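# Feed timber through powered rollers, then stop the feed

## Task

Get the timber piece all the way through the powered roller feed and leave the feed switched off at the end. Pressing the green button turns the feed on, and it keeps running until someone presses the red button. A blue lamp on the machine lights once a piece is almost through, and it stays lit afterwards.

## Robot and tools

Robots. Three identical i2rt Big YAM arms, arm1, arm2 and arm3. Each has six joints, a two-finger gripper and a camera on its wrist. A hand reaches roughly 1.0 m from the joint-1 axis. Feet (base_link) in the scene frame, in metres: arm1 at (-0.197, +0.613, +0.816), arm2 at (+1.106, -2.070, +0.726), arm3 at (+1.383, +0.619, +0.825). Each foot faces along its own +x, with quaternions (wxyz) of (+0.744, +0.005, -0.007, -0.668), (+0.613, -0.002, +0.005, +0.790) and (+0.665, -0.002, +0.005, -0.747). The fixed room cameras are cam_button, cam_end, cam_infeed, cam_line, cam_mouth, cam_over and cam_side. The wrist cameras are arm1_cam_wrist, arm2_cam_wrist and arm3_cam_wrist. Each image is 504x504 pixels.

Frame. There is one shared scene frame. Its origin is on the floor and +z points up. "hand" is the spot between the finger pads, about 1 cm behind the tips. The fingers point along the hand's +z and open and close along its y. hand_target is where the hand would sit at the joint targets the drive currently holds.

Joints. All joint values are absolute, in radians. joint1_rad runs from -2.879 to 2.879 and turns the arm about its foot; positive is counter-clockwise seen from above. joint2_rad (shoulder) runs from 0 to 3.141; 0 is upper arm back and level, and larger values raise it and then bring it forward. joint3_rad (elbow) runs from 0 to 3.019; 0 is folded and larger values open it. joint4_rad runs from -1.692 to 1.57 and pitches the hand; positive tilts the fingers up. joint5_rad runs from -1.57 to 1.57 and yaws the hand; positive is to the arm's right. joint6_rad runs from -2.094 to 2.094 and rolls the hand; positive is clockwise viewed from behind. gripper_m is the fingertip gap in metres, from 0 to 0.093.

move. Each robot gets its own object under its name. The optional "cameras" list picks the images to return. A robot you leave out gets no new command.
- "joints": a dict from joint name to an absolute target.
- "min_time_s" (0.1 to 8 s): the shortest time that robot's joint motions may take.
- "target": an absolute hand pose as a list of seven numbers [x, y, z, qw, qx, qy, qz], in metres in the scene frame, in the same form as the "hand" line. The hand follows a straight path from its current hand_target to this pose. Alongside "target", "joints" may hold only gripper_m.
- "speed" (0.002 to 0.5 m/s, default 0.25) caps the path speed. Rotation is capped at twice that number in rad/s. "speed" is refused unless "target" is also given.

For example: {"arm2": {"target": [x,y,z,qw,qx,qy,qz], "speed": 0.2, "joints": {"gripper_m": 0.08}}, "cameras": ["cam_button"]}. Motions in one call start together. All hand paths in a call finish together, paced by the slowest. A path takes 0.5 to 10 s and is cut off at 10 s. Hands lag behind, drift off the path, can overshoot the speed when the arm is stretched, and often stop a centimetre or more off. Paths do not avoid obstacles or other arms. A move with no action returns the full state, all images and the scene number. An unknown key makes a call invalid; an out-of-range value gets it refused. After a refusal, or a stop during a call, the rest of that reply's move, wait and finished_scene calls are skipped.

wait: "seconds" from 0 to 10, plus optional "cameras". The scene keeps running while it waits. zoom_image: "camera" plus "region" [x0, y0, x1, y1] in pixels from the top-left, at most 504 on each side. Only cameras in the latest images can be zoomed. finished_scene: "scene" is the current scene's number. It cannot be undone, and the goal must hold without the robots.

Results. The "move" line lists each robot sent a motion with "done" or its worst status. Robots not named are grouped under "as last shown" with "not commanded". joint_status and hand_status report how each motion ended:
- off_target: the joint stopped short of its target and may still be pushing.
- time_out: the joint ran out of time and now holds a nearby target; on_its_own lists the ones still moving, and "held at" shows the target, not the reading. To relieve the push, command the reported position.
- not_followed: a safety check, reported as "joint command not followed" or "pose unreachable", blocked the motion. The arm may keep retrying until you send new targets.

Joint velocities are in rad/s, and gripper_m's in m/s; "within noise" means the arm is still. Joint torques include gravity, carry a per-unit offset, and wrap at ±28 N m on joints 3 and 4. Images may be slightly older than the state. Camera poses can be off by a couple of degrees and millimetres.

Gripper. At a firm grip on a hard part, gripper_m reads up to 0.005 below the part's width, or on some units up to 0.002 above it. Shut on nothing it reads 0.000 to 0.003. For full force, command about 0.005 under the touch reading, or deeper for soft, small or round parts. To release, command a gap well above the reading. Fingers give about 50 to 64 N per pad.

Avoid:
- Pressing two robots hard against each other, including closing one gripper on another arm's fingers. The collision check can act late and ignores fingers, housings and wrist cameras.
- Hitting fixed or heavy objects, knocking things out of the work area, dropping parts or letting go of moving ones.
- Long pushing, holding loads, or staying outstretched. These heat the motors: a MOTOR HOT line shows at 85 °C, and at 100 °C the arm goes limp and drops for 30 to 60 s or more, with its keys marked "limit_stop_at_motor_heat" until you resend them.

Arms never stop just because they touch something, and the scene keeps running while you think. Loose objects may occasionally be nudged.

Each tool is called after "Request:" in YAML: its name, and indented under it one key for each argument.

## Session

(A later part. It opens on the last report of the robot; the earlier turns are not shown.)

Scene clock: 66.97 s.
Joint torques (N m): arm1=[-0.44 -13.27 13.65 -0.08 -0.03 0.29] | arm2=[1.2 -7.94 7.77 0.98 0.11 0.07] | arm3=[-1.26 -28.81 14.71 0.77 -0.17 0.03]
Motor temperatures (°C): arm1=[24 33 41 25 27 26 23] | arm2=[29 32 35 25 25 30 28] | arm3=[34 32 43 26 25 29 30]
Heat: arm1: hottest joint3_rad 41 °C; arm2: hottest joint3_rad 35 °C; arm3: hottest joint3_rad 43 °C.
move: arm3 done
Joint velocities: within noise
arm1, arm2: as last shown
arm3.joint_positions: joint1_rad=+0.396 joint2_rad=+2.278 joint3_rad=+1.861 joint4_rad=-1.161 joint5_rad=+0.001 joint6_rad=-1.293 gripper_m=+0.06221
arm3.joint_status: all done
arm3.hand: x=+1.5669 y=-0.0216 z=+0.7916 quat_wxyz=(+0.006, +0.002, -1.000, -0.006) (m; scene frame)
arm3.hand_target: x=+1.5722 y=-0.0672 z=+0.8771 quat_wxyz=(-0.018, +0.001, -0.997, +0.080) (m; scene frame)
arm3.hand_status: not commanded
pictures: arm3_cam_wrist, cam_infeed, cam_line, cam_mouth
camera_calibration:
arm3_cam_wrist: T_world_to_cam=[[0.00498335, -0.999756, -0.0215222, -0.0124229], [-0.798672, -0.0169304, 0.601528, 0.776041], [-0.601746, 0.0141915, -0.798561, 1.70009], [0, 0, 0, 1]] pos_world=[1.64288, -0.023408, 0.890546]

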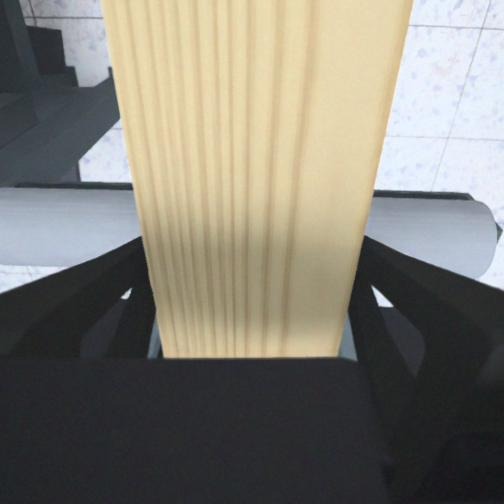

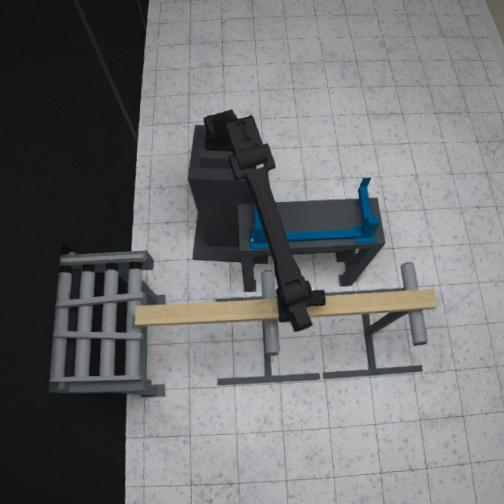

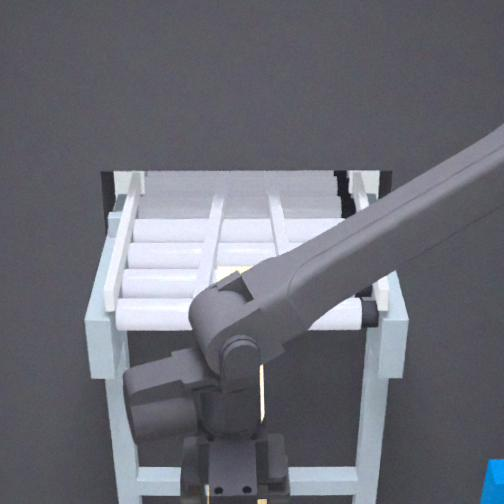

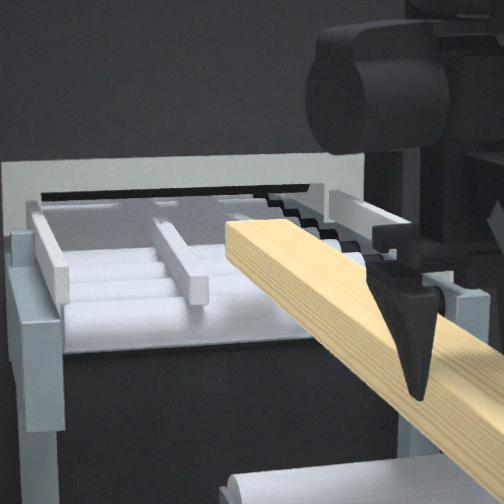

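Request:
move:
  arm3: {"joints": {"joint1_rad": 0.194, "joint2_rad": 2.11, "joint3_rad": 1.82, "joint4_rad": -1.07, "joint5_rad": 0.0, "joint6_rad": -1.491}, "min_time_s": 3}
  cameras: ["arm3_cam_wrist", "cam_infeed", "cam_line", "cam_mouth"]

Request:
zoom_image:
  camera: "cam_mouth"
  region: [130, 130, 380, 320]

Request:
zoom_image:
  camera: "cam_infeed"
  region: [50, 230, 210, 400]

Scene clock: 73.27 s.
Joint torques (N m): arm1=[-0.56 -13.16 13.67 -0.08 -0.02 0.29] | arm2=[0.67 -7.53 7.83 0.92 0.07 0.09] | arm3=[-0.79 -33.26 9.95 0.85 -0.22 0.05]
Motor temperatures (°C): arm1=[24 33 41 24 27 25 23] | arm2=[29 32 35 25 25 30 28] | arm3=[34 35 42 26 25 29 30]
Heat: arm1: hottest joint3_rad 41 °C; arm2: hottest joint3_rad 35 °C; arm3: hottest joint3_rad 42 °C.
move: arm3 time_out
Joint velocities: within noise
arm1, arm2: as last shown
arm3.joint_positions: joint1_rad=+0.201 joint2_rad=+2.260 joint3_rad=+1.792 joint4_rad=-1.083 joint5_rad=+0.002 joint6_rad=-1.484 gripper_m=+0.06221
arm3.joint_status: joint2_rad time_out (moved -0.018 of -0.168); the others done
arm3.on_its_own: joint2_rad reads +2.260 and still pushes toward +2.110 since a time_out
arm3.hand: x=+1.4385 y=-0.0387 z=+0.7801 quat_wxyz=(+0.005, +0.000, -1.000, +0.007) (m; scene frame)
arm3.hand_target: x=+1.4375 y=-0.0712 z=+0.8894 quat_wxyz=(-0.004, +0.000, -0.995, +0.102) (m; scene frame)
arm3.hand_status: not commanded
pictures: arm3_cam_wrist, cam_infeed, cam_line, cam_mouth
camera_calibration:
arm3_cam_wrist: T_world_to_cam=[[0.00106966, -0.999991, 0.00406242, -0.0433843], [-0.799826, 0.00158286, 0.60023, 0.683518], [-0.600231, -0.00389127, -0.799817, 1.61194], [0, 0, 0, 1]] pos_world=[1.51428, -0.0381933, 0.879169]

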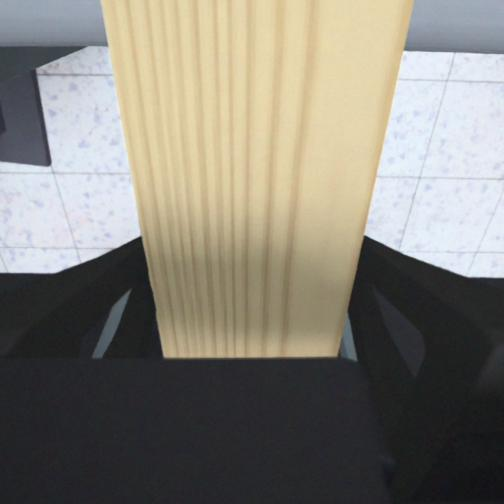

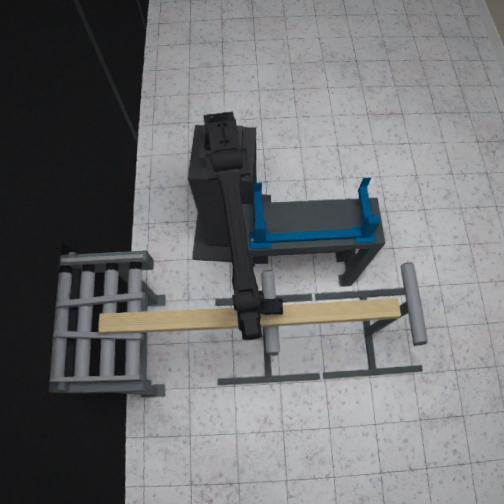

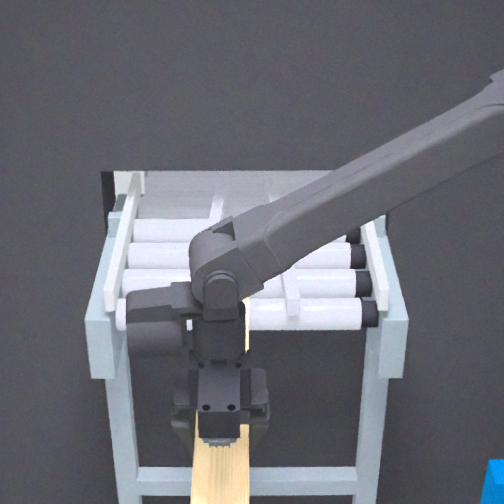

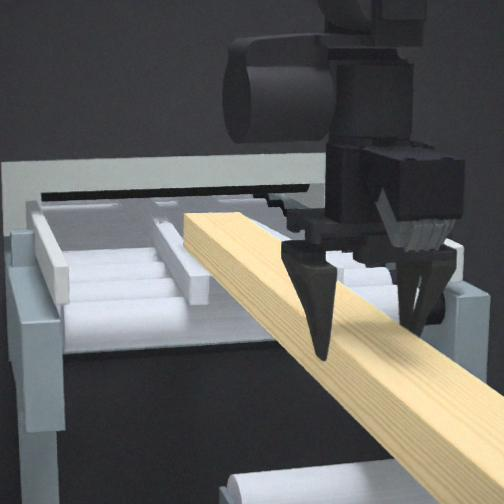

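Scaled by 2.016 from the camera's 504x504 image, which has a finer 720x720 frame.

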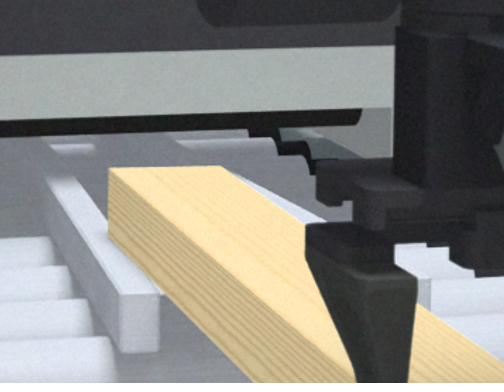

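Scaled by 2.965 from the camera's 504x504 image, which has a finer 720x720 frame.

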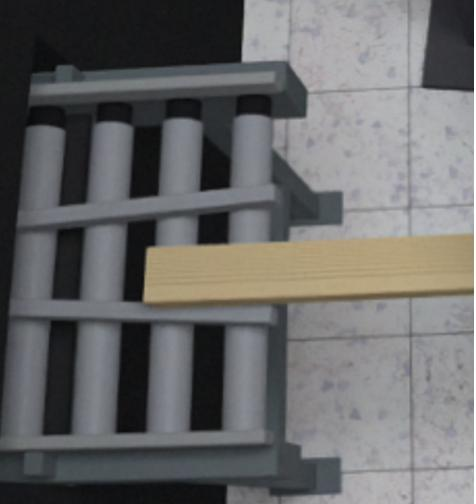

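Request:
move:
  arm3: {"joints": {"joint1_rad": 0.194, "joint2_rad": 2.09, "joint3_rad": 1.77, "joint4_rad": -1.055, "joint5_rad": 0.0, "joint6_rad": -1.491}, "min_time_s": 1.5}
  cameras: ["arm3_cam_wrist", "cam_infeed", "cam_line", "cam_mouth"]

Request:
zoom_image:
  camera: "cam_mouth"
  region: [130, 130, 380, 320]

Request:
zoom_image:
  camera: "cam_infeed"
  region: [50, 230, 210, 400]

Scene clock: 77.20 s.
Joint torques (N m): arm1=[-0.44 -13.39 13.65 -0.09 -0.02 0.29] | arm2=[1.08 -7.06 7.68 0.75 0.13 0.11] | arm3=[-0.79 -32.56 9.68 0.77 -0.21 0.04]
Motor temperatures (°C): arm1=[24 33 42 24 27 25 23] | arm2=[29 32 35 25 25 30 28] | arm3=[34 36 41 26 25 28 30]
Heat: arm1: hottest joint3_rad 42 °C; arm2: hottest joint3_rad 35 °C; arm3: hottest joint3_rad 41 °C.
move: arm3 time_out
Joint velocities: within noise
arm1, arm2: as last shown
arm3.joint_positions: joint1_rad=+0.201 joint2_rad=+2.239 joint3_rad=+1.743 joint4_rad=-1.066 joint5_rad=+0.002 joint6_rad=-1.484 gripper_m=+0.06221
arm3.joint_status: joint2_rad time_out (moved -0.021 of -0.170); the others done
arm3.on_its_own: joint2_rad reads +2.239 and still pushes toward +2.090 since a time_out
arm3.hand: x=+1.4375 y=-0.0256 z=+0.7766 quat_wxyz=(+0.005, +0.000, -1.000, +0.001) (m; scene frame)
arm3.hand_target: x=+1.4365 y=-0.0583 z=+0.8828 quat_wxyz=(-0.003, +0.000, -0.996, +0.095) (m; scene frame)
arm3.hand_status: not commanded
pictures: arm3_cam_wrist, cam_infeed, cam_line, cam_mouth
camera_calibration:
arm3_cam_wrist: T_world_to_cam=[[0.000957902, -0.99997, -0.00767882, -0.0210222], [-0.79966, -0.00537674, 0.600429, 0.684199], [-0.600452, 0.00556529, -0.799641, 1.60901], [0, 0, 0, 1]] pos_world=[1.51328, -0.0262974, 0.875657]

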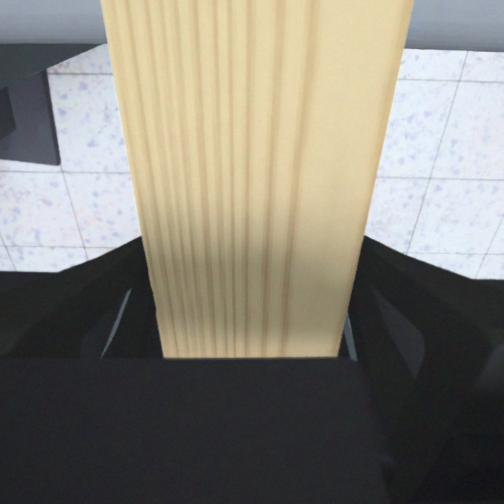

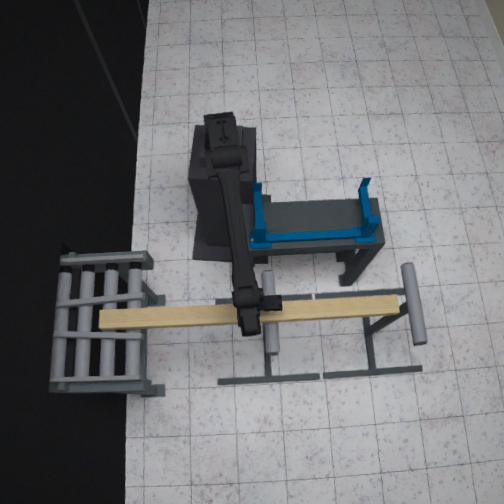

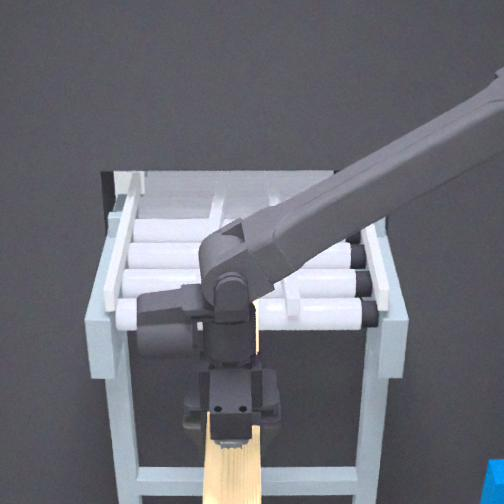

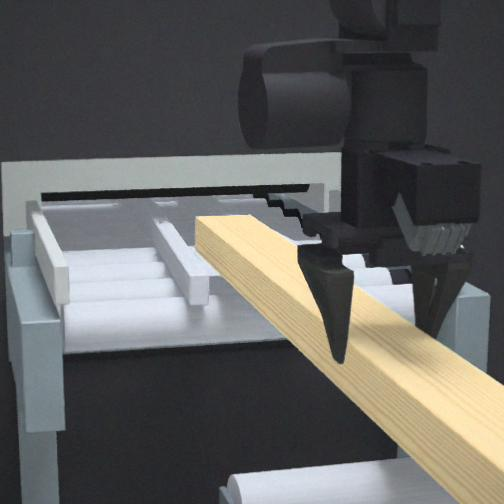

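Scaled by 2.016 from the camera's 504x504 image, which has a finer 720x720 frame.

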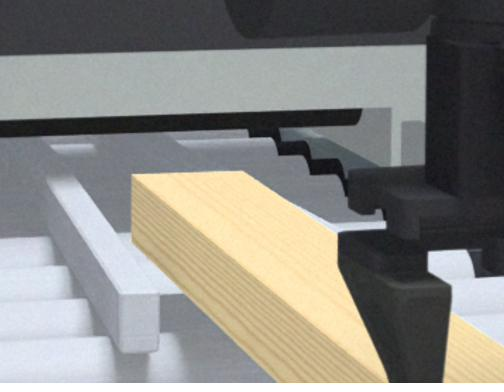

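Scaled by 2.965 from the camera's 504x504 image, which has a finer 720x720 frame.

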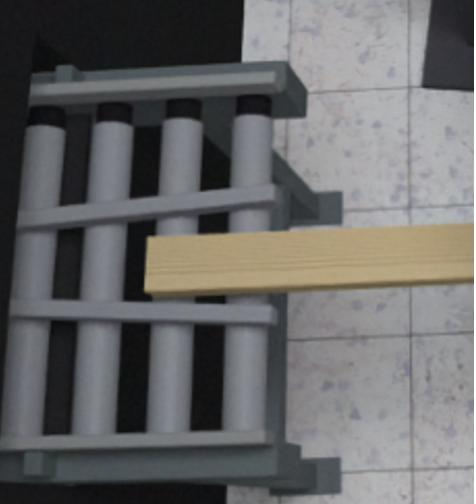

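Request:
move:
  arm3: {"joints": {"joint1_rad": 0.194, "joint2_rad": 2.18, "joint3_rad": 1.735, "joint4_rad": -1.03, "joint5_rad": 0.0, "joint6_rad": -1.491}, "min_time_s": 2}
  cameras: ["arm3_cam_wrist", "cam_infeed", "cam_mouth"]

Request:
zoom_image:
  camera: "cam_mouth"
  region: [130, 130, 380, 320]

Request:
zoom_image:
  camera: "cam_infeed"
  region: [50, 230, 210, 400]

Scene clock: 80.07 s.
Joint torques (N m): arm1=[-0.5 -13.27 13.7 -0.06 -0.02 0.28] | arm2=[1.14 -7.18 7.86 0.92 0.13 0.11] | arm3=[-0.56 -27.16 9.5 0.7 -0.19 0.04]
Motor temperatures (°C): arm1=[24 33 42 24 27 25 23] | arm2=[29 32 35 25 25 30 28] | arm3=[34 35 41 26 25 28 30]
Heat: arm1: hottest joint3_rad 42 °C; arm2: hottest joint3_rad 35 °C; arm3: hottest joint3_rad 41 °C.
move: arm3 done
Joint velocities: within noise
arm1, arm2: as last shown
arm3.joint_positions: joint1_rad=+0.201 joint2_rad=+2.254 joint3_rad=+1.707 joint4_rad=-1.040 joint5_rad=+0.002 joint6_rad=-1.484 gripper_m=+0.06221
arm3.joint_status: all done
arm3.hand: x=+1.4363 y=-0.0137 z=+0.7557 quat_wxyz=(+0.006, -0.001, -1.000, -0.011) (m; scene frame)
arm3.hand_target: x=+1.4345 y=-0.0410 z=+0.8116 quat_wxyz=(+0.001, +0.000, -0.999, +0.045) (m; scene frame)
arm3.hand_status: not commanded
pictures: arm3_cam_wrist, cam_infeed, cam_mouth
camera_calibration:
arm3_cam_wrist: T_world_to_cam=[[0.000668689, -0.999499, -0.0316585, 0.00924512], [-0.798395, -0.0195963, 0.601816, 0.692794], [-0.602134, 0.0248735, -0.798007, 1.59294], [0, 0, 0, 1]] pos_world=[1.51228, -0.0168054, 0.854536]

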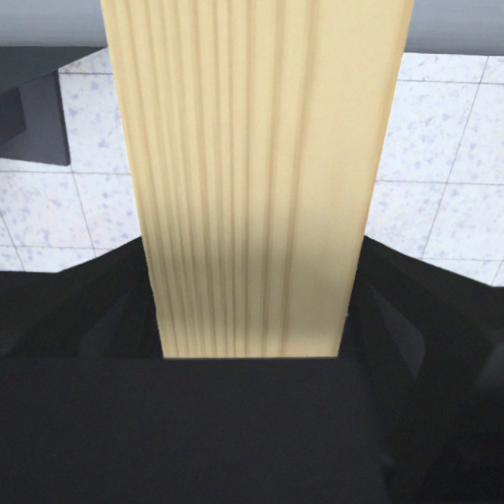

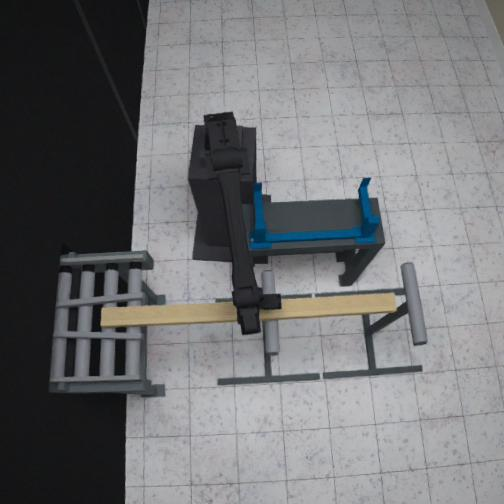

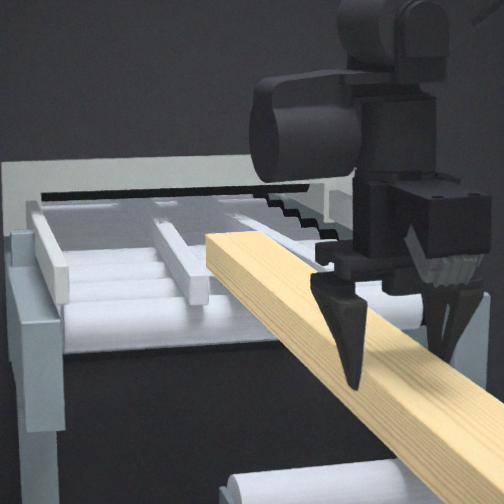

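Scaled by 2.016 from the camera's 504x504 image, which has a finer 720x720 frame.

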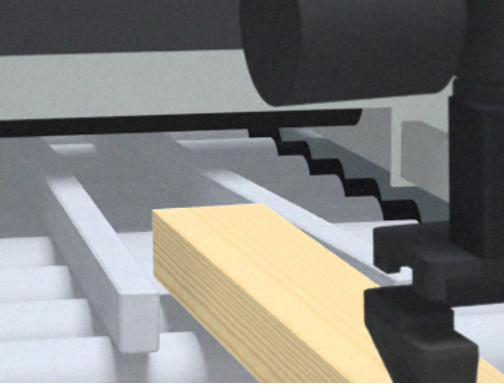

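Scaled by 2.965 from the camera's 504x504 image, which has a finer 720x720 frame.

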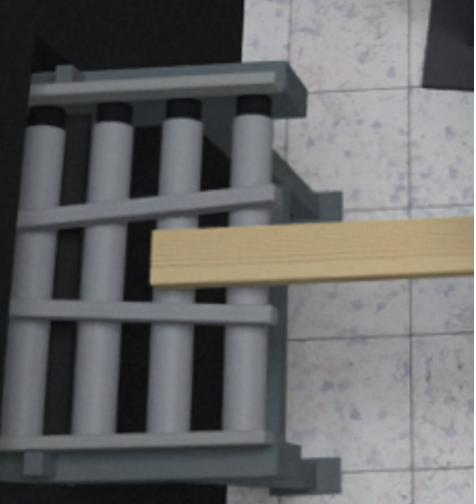

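Request:
move:
  arm3: {"joints": {"joint1_rad": 0.194, "joint2_rad": 2.25, "joint3_rad": 1.725, "joint4_rad": -1.035, "joint5_rad": 0.0, "joint6_rad": -1.491}, "min_time_s": 2}
  cameras: ["arm3_cam_wrist", "cam_infeed", "cam_mouth"]

Request:
zoom_image:
  camera: "cam_mouth"
  region: [130, 130, 380, 320]

Request:
zoom_image:
  camera: "cam_infeed"
  region: [50, 230, 210, 400]

Scene clock: 82.57 s.
Joint torques (N m): arm1=[-0.5 -13.27 13.67 -0.08 -0.01 0.29] | arm2=[0.38 -7.12 7.8 0.95 0.09 0.06] | arm3=[-0.97 -22.71 8.7 0.49 -0.15 0.04]
Motor temperatures (°C): arm1=[24 33 42 24 27 25 23] | arm2=[29 32 35 25 25 30 28] | arm3=[34 36 40 26 25 28 30]
Heat: arm1: hottest joint3_rad 42 °C; arm2: hottest joint3_rad 35 °C; arm3: hottest joint3_rad 40 °C.
move: arm3 done
Joint velocities: within noise
arm1, arm2: as last shown
arm3.joint_positions: joint1_rad=+0.201 joint2_rad=+2.268 joint3_rad=+1.707 joint4_rad=-1.040 joint5_rad=+0.000 joint6_rad=-1.484 gripper_m=+0.06221
arm3.joint_status: all done
arm3.hand: x=+1.4362 y=-0.0109 z=+0.7473 quat_wxyz=(+0.006, +0.000, -1.000, -0.018) (m; scene frame)
arm3.hand_target: x=+1.4327 y=-0.0239 z=+0.7638 quat_wxyz=(+0.004, +0.000, -1.000, +0.003) (m; scene frame)
arm3.hand_status: not commanded
pictures: arm3_cam_wrist, cam_infeed, cam_mouth
camera_calibration:
arm3_cam_wrist: T_world_to_cam=[[0.000895889, -0.998968, -0.0454109, 0.0216742], [-0.79839, -0.0280583, 0.601487, 0.697946], [-0.60214, 0.0357168, -0.797591, 1.58596], [0, 0, 0, 1]] pos_world=[1.51218, -0.0154102, 0.846123]

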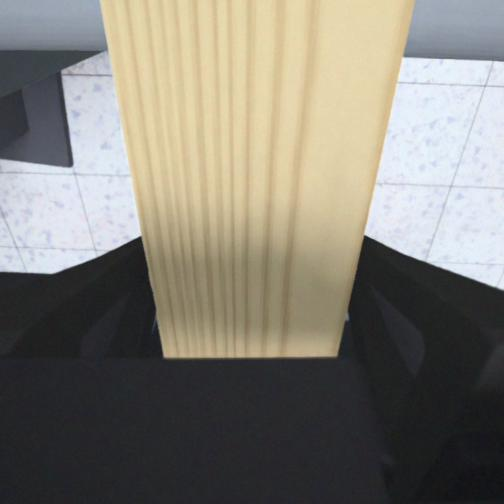

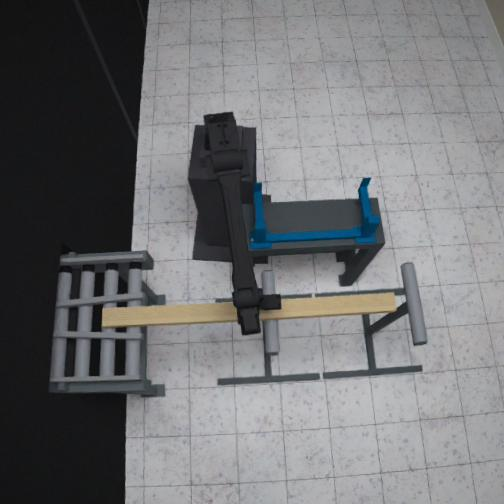

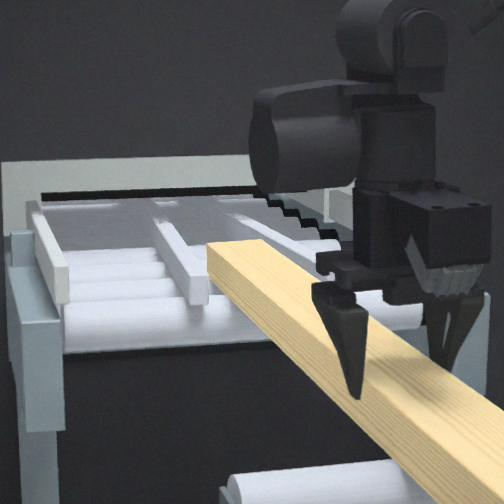

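Scaled by 2.016 from the camera's 504x504 image, which has a finer 720x720 frame.

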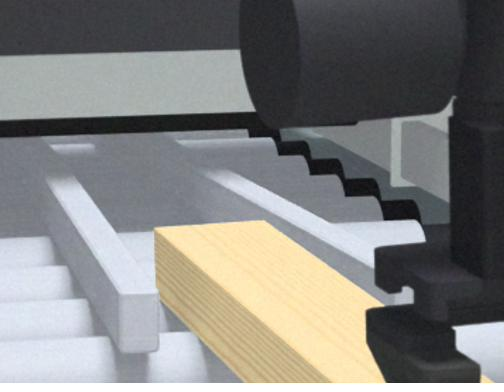

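Scaled by 2.965 from the camera's 504x504 image, which has a finer 720x720 frame.

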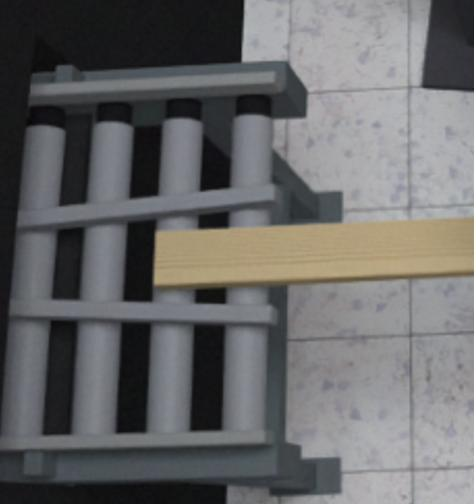

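Request:
move:
  arm3: {"target": [1.436, -0.019, 0.742, 0, 0, 1, 0], "speed": 0.05}
  cameras: ["arm3_cam_wrist", "cam_infeed", "cam_mouth"]

Request:
zoom_image:
  camera: "cam_mouth"
  region: [130, 130, 380, 320]

Request:
zoom_image:
  camera: "cam_infeed"
  region: [50, 230, 210, 400]

Scene clock: 83.73 s.
Joint torques (N m): arm1=[-0.5 -13.16 13.63 -0.06 -0.02 0.29] | arm2=[0.85 -7.36 7.76 0.79 0.07 0.12] | arm3=[-0.38 -20.95 7.23 1.25 -0.27 0.07]
Motor temperatures (°C): arm1=[24 33 42 24 27 25 23] | arm2=[29 32 35 25 25 30 28] | arm3=[34 35 40 26 25 28 30]
Heat: arm1: hottest joint3_rad 42 °C; arm2: hottest joint3_rad 35 °C; arm3: hottest joint3_rad 40 °C.
move: arm3 done
Joint velocities: within noise
arm1, arm2: as last shown
arm3.joint_positions: joint1_rad=+0.201 joint2_rad=+2.268 joint3_rad=+1.705 joint4_rad=-1.020 joint5_rad=-0.005 joint6_rad=-1.485 gripper_m=+0.06221
arm3.joint_status: not commanded
arm3.hand: x=+1.4374 y=-0.0144 z=+0.7458 quat_wxyz=(+0.003, +0.000, -1.000, -0.010) (m; scene frame)
arm3.hand_target: x=+1.4360 y=-0.0190 z=+0.7421 quat_wxyz=(+0.000, +0.000, -1.000, +0.000) (m; scene frame)
arm3.hand_status: done (0.006 m and 1.1 deg from the pose sent, 0.010 m and 2.1 deg at the start)
pictures: arm3_cam_wrist, cam_infeed, cam_mouth
camera_calibration:
arm3_cam_wrist: T_world_to_cam=[[0.00192098, -0.999561, -0.029562, 0.00488223], [-0.802433, -0.0191817, 0.596434, 0.70937], [-0.596739, 0.0225758, -0.802118, 1.58104], [0, 0, 0, 1]] pos_world=[1.51268, -0.0172062, 0.845229]

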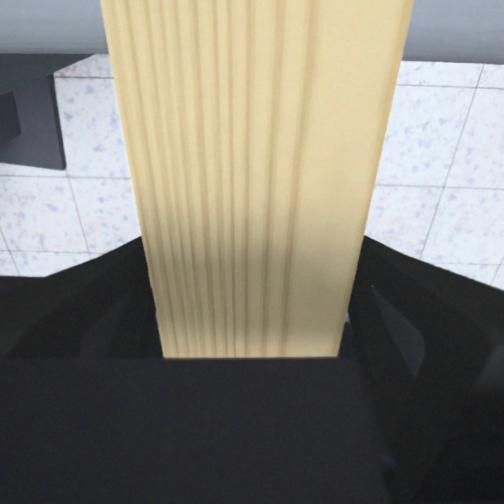

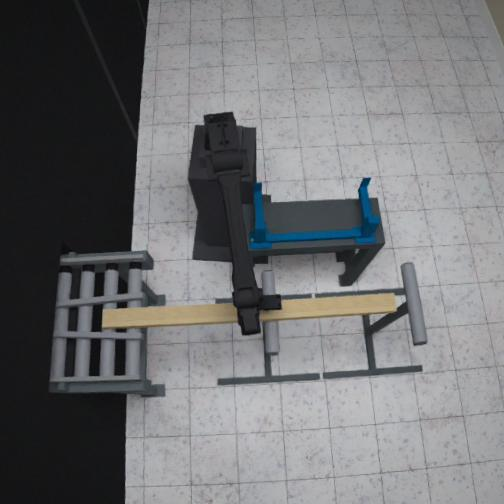

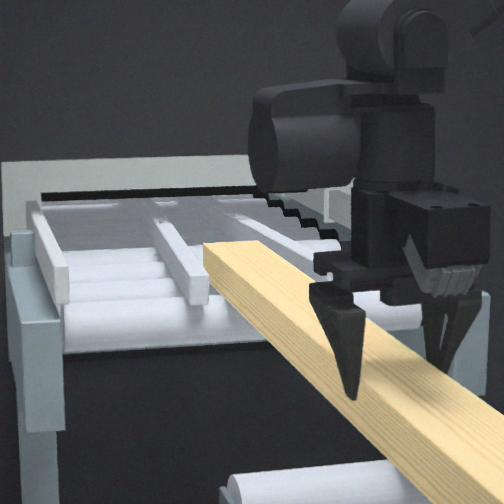

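Scaled by 2.016 from the camera's 504x504 image, which has a finer 720x720 frame.

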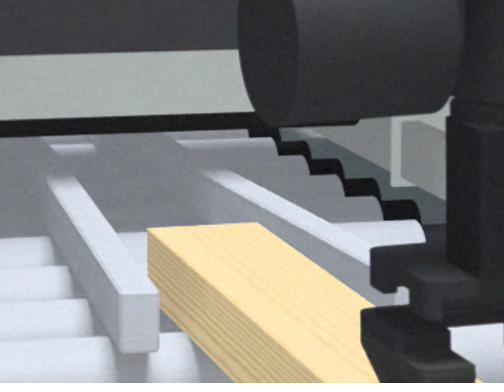

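Scaled by 2.965 from the camera's 504x504 image, which has a finer 720x720 frame.

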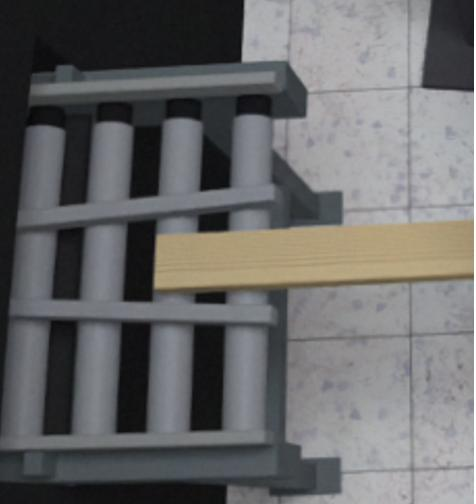

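Request:
move:
  arm2: {"target": [0.9435, -1.7415, 0.803, 0, 0.834, -0.552, 0], "speed": 0.06}
  cameras: ["arm2_cam_wrist", "cam_button"]

Request:
zoom_image:
  camera: "cam_button"
  region: [220, 130, 380, 290]

Scene clock: 84.97 s.
Joint torques (N m): arm1=[-0.44 -13.22 13.7 -0.06 -0.02 0.28] | arm2=[1.08 -6.3 6.86 1.37 0.09 0.09] | arm3=[-0.56 -21.13 7.21 1.22 -0.28 0.08]
Motor temperatures (°C): arm1=[24 34 42 24 27 25 23] | arm2=[29 32 35 25 25 30 28] | arm3=[34 35 40 26 25 28 30]
Heat: arm1: hottest joint3_rad 42 °C; arm2: hottest joint3_rad 35 °C; arm3: hottest joint3_rad 40 °C.
move: arm2 off_target
Joint velocities: within noise
arm1: as last shown
arm2.joint_positions: joint1_rad=+0.204 joint2_rad=+1.384 joint3_rad=+0.915 joint4_rad=-1.076 joint5_rad=+0.004 joint6_rad=+0.055 gripper_m=+0.00035
arm2.joint_status: not commanded
arm2.hand: x=+0.9464 y=-1.7400 z=+0.8175 quat_wxyz=(-0.004, +0.834, -0.552, -0.008) (m; scene frame)
arm2.hand_target: x=+0.9438 y=-1.7420 z=+0.8035 quat_wxyz=(+0.000, +0.834, -0.552, +0.000) (m; scene frame)
arm2.hand_status: off_target (0.015 m and 1.0 deg from the pose sent, 0.030 m and 0.7 deg at the start)
arm3.joint_positions: joint1_rad=+0.201 joint2_rad=+2.268 joint3_rad=+1.704 joint4_rad=-1.020 joint5_rad=-0.005 joint6_rad=-1.485 gripper_m=+0.06221
arm3.joint_status: not commanded
arm3.hand: x=+1.4374 y=-0.0142 z=+0.7457 quat_wxyz=(+0.003, +0.000, -1.000, -0.010) (m; scene frame)
arm3.hand_target: x=+1.4360 y=-0.0188 z=+0.7419 quat_wxyz=(+0.000, +0.000, -1.000, +0.000) (m; scene frame)
arm3.hand_status: not commanded
pictures: arm2_cam_wrist, cam_button
camera_calibration:
arm2_cam_wrist: T_world_to_cam=[[0.917462, 0.397813, -0.00280032, -0.173043], [0.330012, -0.757127, 0.563783, -2.08573], [0.22216, -0.518173, -0.825918, -0.31056], [0, 0, 0, 1]] pos_world=[0.916073, -1.67125, 0.918919]

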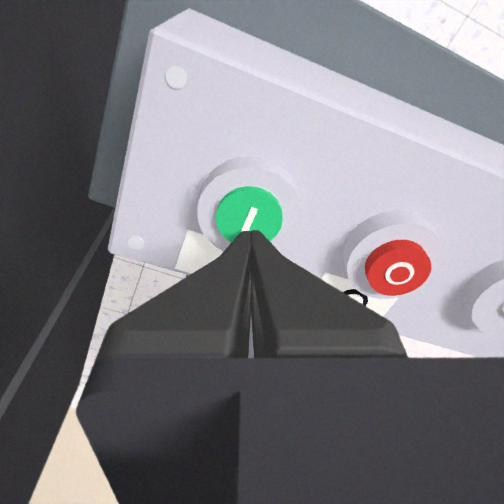

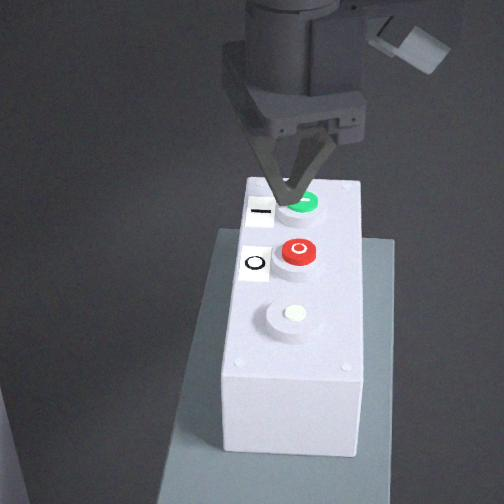

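Scaled by 3.150 from the camera's 504x504 image, which has a finer 720x720 frame.

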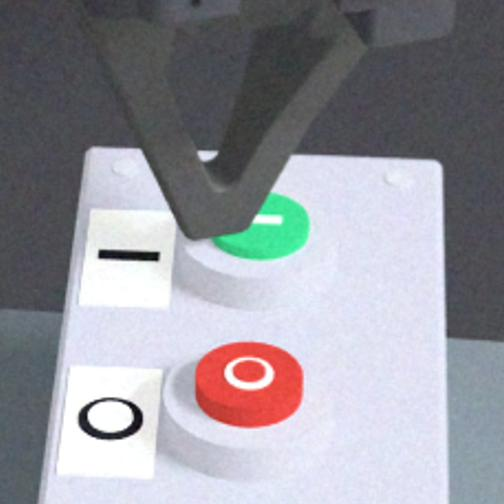

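Request:
move:
  arm2: {"target": [0.9435, -1.7315, 0.825, 0, 0.834, -0.552, 0], "speed": 0.08}

Request:
move:
  arm2: {"target": [0.9435, -1.7315, 0.805, 0, 0.834, -0.552, 0], "speed": 0.05}
  cameras: ["arm2_cam_wrist", "cam_button", "cam_infeed", "cam_line"]

Request:
zoom_image:
  camera: "cam_button"
  region: [220, 130, 380, 290]

Scene clock: 86.23 s.
Joint torques (N m): arm1=[-0.26 -13.33 13.67 -0.09 -0.03 0.29] | arm2=[0.32 -7.36 10.58 0.09 0.1 -0.04] | arm3=[-0.79 -21.07 7.23 1.29 -0.29 0.09]
Motor temperatures (°C): arm1=[24 34 43 24 27 25 23] | arm2=[29 32 35 25 25 30 28] | arm3=[34 36 40 26 25 28 30]
Heat: arm1: hottest joint3_rad 43 °C; arm2: hottest joint3_rad 35 °C; arm3: hottest joint3_rad 40 °C.
move: arm2 off_target
Joint velocities: within noise
arm1.joint_positions: joint1_rad=+0.023 joint2_rad=+1.522 joint3_rad=+1.677 joint4_rad=-1.692 joint5_rad=+0.019 joint6_rad=+1.676 gripper_m=+0.09396
arm1.joint_status: not commanded
arm1.hand: x=-0.1474 y=+0.1607 z=+1.1410 quat_wxyz=(-0.019, -1.000, -0.012, -0.001) (m; scene frame)
arm1.hand_target: x=-0.1501 y=+0.1505 z=+1.1493 quat_wxyz=(-0.026, -1.000, +0.000, -0.003) (m; scene frame)
arm1.hand_status: not commanded
arm2.joint_positions: joint1_rad=+0.204 joint2_rad=+1.384 joint3_rad=+0.923 joint4_rad=-1.104 joint5_rad=+0.004 joint6_rad=+0.055 gripper_m=+0.00035
arm2.joint_status: not commanded
arm2.hand: x=+0.9480 y=-1.7431 z=+0.8201 quat_wxyz=(+0.002, +0.834, -0.552, +0.001) (m; scene frame)
arm2.hand_target: x=+0.9436 y=-1.7318 z=+0.8250 quat_wxyz=(+0.000, +0.834, -0.552, +0.000) (m; scene frame)
arm2.hand_status: off_target (0.013 m and 0.2 deg from the pose sent, 0.012 m and 1.0 deg at the start)
arm3: as last shown
pictures: none

Scene clock: 87.43 s.
Joint torques (N m): arm1=[-0.44 -13.22 13.64 -0.05 -0.02 0.29] | arm2=[0.03 -6.12 8.25 1.48 0.11 -0.03] | arm3=[-0.56 -20.89 7.17 1.05 -0.28 0.11]
Motor temperatures (°C): arm1=[24 34 43 24 27 25 23] | arm2=[29 32 35 25 25 30 27] | arm3=[34 36 39 26 25 28 30]
Heat: arm1: hottest joint3_rad 43 °C; arm2: hottest joint3_rad 35 °C; arm3: hottest joint3_rad 39 °C.
move: arm2 off_target
Joint velocities: within noise
arm1, arm3: as last shown
arm2.joint_positions: joint1_rad=+0.204 joint2_rad=+1.395 joint3_rad=+0.923 joint4_rad=-1.087 joint5_rad=+0.004 joint6_rad=+0.055 gripper_m=+0.00035
arm2.joint_status: not commanded
arm2.hand: x=+0.9463 y=-1.7399 z=+0.8164 quat_wxyz=(+0.000, +0.834, -0.552, -0.002) (m; scene frame)
arm2.hand_target: x=+0.9438 y=-1.7321 z=+0.8053 quat_wxyz=(+0.000, +0.834, -0.552, +0.000) (m; scene frame)
arm2.hand_status: off_target (0.014 m and 0.2 deg from the pose sent, 0.020 m and 0.2 deg at the start)
arm3.joint_positions: joint1_rad=+0.201 joint2_rad=+2.268 joint3_rad=+1.704 joint4_rad=-1.016 joint5_rad=-0.005 joint6_rad=-1.494 gripper_m=+0.06221
arm3.hand: x=+1.4375 y=-0.0152 z=+0.7457 quat_wxyz=(+0.003, +0.005, -1.000, -0.008) (m; scene frame)
pictures: arm2_cam_wrist, cam_button, cam_infeed, cam_line
camera_calibration:
arm2_cam_wrist: T_world_to_cam=[[0.917419, 0.397917, -0.00211321, -0.173381], [0.326475, -0.749648, 0.57571, -2.0784], [0.227501, -0.528857, -0.817651, -0.341807], [0, 0, 0, 1]] pos_world=[0.915368, -1.66984, 0.916708]

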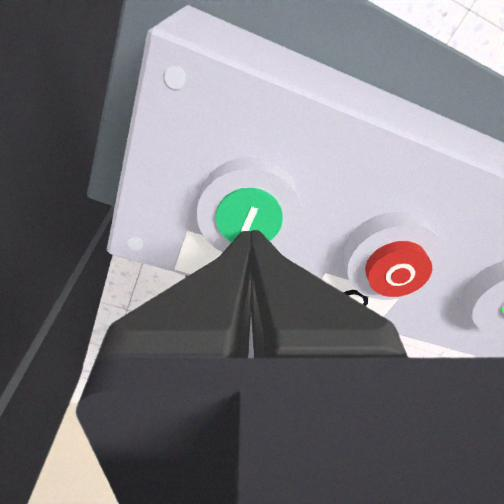

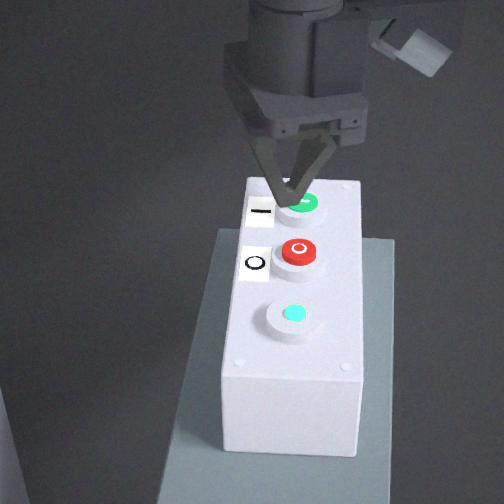

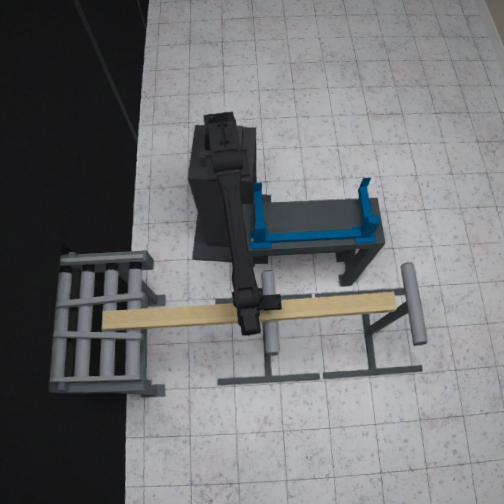

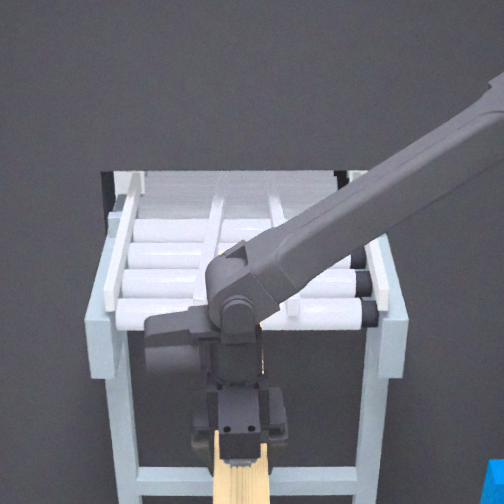

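Scaled by 3.150 from the camera's 504x504 image, which has a finer 720x720 frame.

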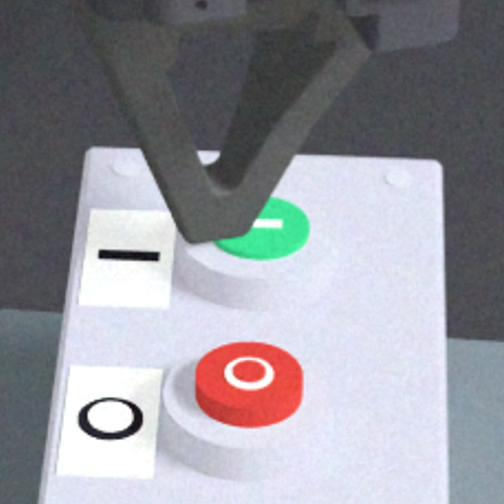

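Request:
move:
  arm3: {"target": [1.30, -0.018, 0.742, 0, 0, 1, 0], "speed": 0.1}
  arm2: {"target": [0.946, -1.738, 0.85, 0, 0.834, -0.552, 0], "speed": 0.1}
  cameras: ["cam_infeed", "cam_line", "cam_button"]

Scene clock: 90.73 s.
Joint torques (N m): arm1=[-0.5 -13.33 13.65 -0.05 -0.03 0.28] | arm2=[-0.03 -9.47 11.59 -0.25 0.09 0.01] | arm3=[-0.15 -20.37 8.23 0.59 -0.41 0.13]
Motor temperatures (°C): arm1=[24 34 43 24 27 25 23] | arm2=[29 32 35 25 25 30 27] | arm3=[34 36 39 26 25 28 30]
Heat: arm1: hottest joint3_rad 43 °C; arm2: hottest joint3_rad 35 °C; arm3: hottest joint3_rad 39 °C.
move: arm2 off_target; arm3 done
Joint velocities: within noise
arm1: as last shown
arm2.joint_positions: joint1_rad=+0.204 joint2_rad=+1.374 joint3_rad=+0.933 joint4_rad=-1.178 joint5_rad=+0.004 joint6_rad=+0.055 gripper_m=+0.00035
arm2.joint_status: not commanded
arm2.hand: x=+0.9541 y=-1.7556 z=+0.8275 quat_wxyz=(+0.015, +0.833, -0.552, +0.024) (m; scene frame)
arm2.hand_target: x=+0.9464 y=-1.7389 z=+0.8501 quat_wxyz=(+0.000, +0.834, -0.552, +0.000) (m; scene frame)
arm2.hand_status: off_target (0.030 m and 3.2 deg from the pose sent, 0.034 m and 0.2 deg at the start)
arm3.joint_positions: joint1_rad=-0.017 joint2_rad=+2.268 joint3_rad=+1.700 joint4_rad=-1.005 joint5_rad=-0.003 joint6_rad=-1.705 gripper_m=+0.06221
arm3.joint_status: not commanded
arm3.hand: x=+1.2983 y=-0.0130 z=+0.7457 quat_wxyz=(+0.003, +0.001, -1.000, -0.004) (m; scene frame)
arm3.hand_target: x=+1.2999 y=-0.0179 z=+0.7419 quat_wxyz=(+0.000, +0.000, -1.000, +0.000) (m; scene frame)
arm3.hand_status: done (0.006 m and 0.5 deg from the pose sent, 0.138 m and 1.1 deg at the start)
pictures: cam_button, cam_infeed, cam_line

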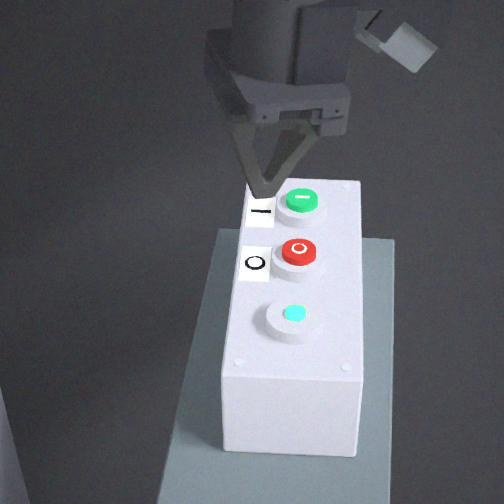

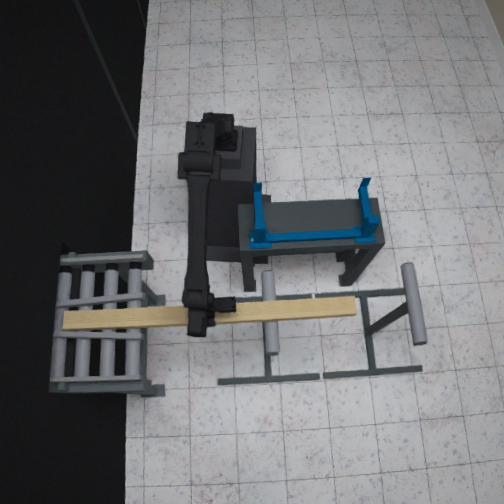

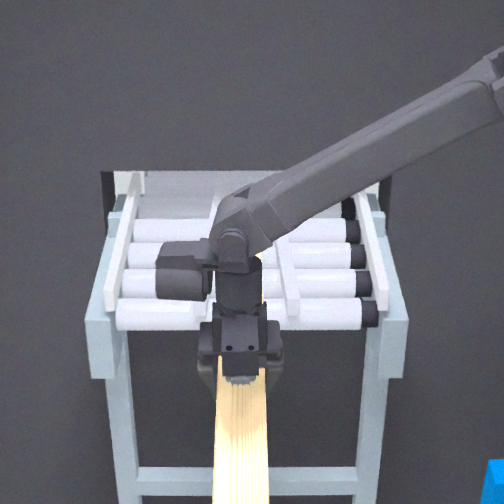

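Request:
move:
  arm3: {"target": [1.225, -0.018, 0.742, 0, 0, 1, 0], "speed": 0.08}
  arm2: {"target": [0.965, -1.745, 0.86, 0, 0.834, -0.552, 0], "speed": 0.1}
  cameras: ["cam_infeed", "cam_line", "cam_mouth"]

Scene clock: 92.83 s.
Joint torques (N m): arm1=[-0.5 -13.27 13.64 -0.06 -0.03 0.28] | arm2=[-1.14 -9.29 10.43 -0.2 0.1 -0.11] | arm3=[-0.03 -19.49 11.04 -0.01 -0.43 0.05]
Motor temperatures (°C): arm1=[24 34 43 24 27 25 23] | arm2=[29 32 35 25 25 30 27] | arm3=[34 36 39 26 25 28 30]
Heat: arm1: hottest joint3_rad 43 °C; arm2: hottest joint3_rad 35 °C; arm3: hottest joint3_rad 39 °C.
move: arm2 off_target; arm3 off_target
Joint velocities: within noise
arm1: as last shown
arm2.joint_positions: joint1_rad=+0.176 joint2_rad=+1.327 joint3_rad=+0.933 joint4_rad=-1.208 joint5_rad=+0.004 joint6_rad=+0.025 gripper_m=+0.00035
arm2.joint_status: not commanded
arm2.hand: x=+0.9660 y=-1.7574 z=+0.8428 quat_wxyz=(+0.011, +0.834, -0.551, +0.017) (m; scene frame)
arm2.hand_target: x=+0.9651 y=-1.7456 z=+0.8599 quat_wxyz=(+0.000, +0.834, -0.552, +0.000) (m; scene frame)
arm2.hand_status: off_target (0.021 m and 2.3 deg from the pose sent, 0.036 m and 3.2 deg at the start)
arm3.joint_positions: joint1_rad=-0.132 joint2_rad=+2.283 joint3_rad=+1.725 joint4_rad=-1.018 joint5_rad=-0.003 joint6_rad=-1.809 gripper_m=+0.06221
arm3.joint_status: not commanded
arm3.hand: x=+1.2245 y=-0.0039 z=+0.7454 quat_wxyz=(+0.003, -0.005, -1.000, -0.005) (m; scene frame)
arm3.hand_target: x=+1.2251 y=-0.0173 z=+0.7421 quat_wxyz=(+0.000, +0.000, -1.000, +0.000) (m; scene frame)
arm3.hand_status: off_target (0.014 m and 0.8 deg from the pose sent, 0.074 m and 0.5 deg at the start)
pictures: cam_infeed, cam_line, cam_mouth

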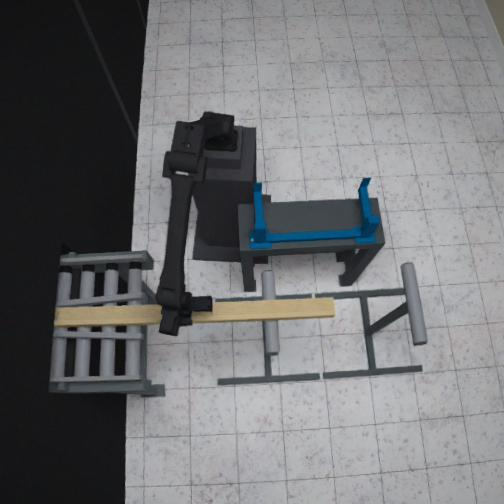

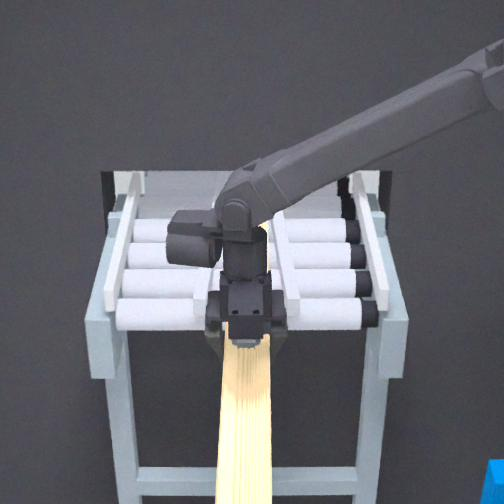

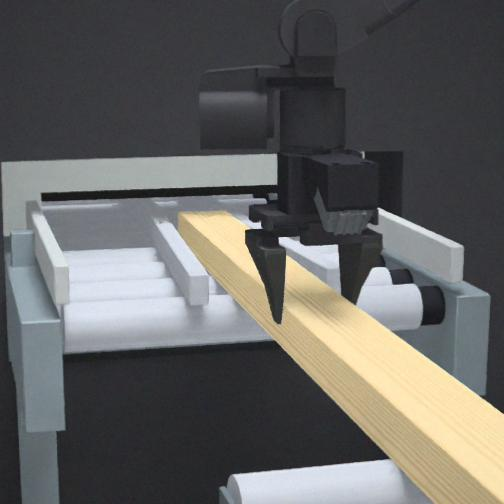

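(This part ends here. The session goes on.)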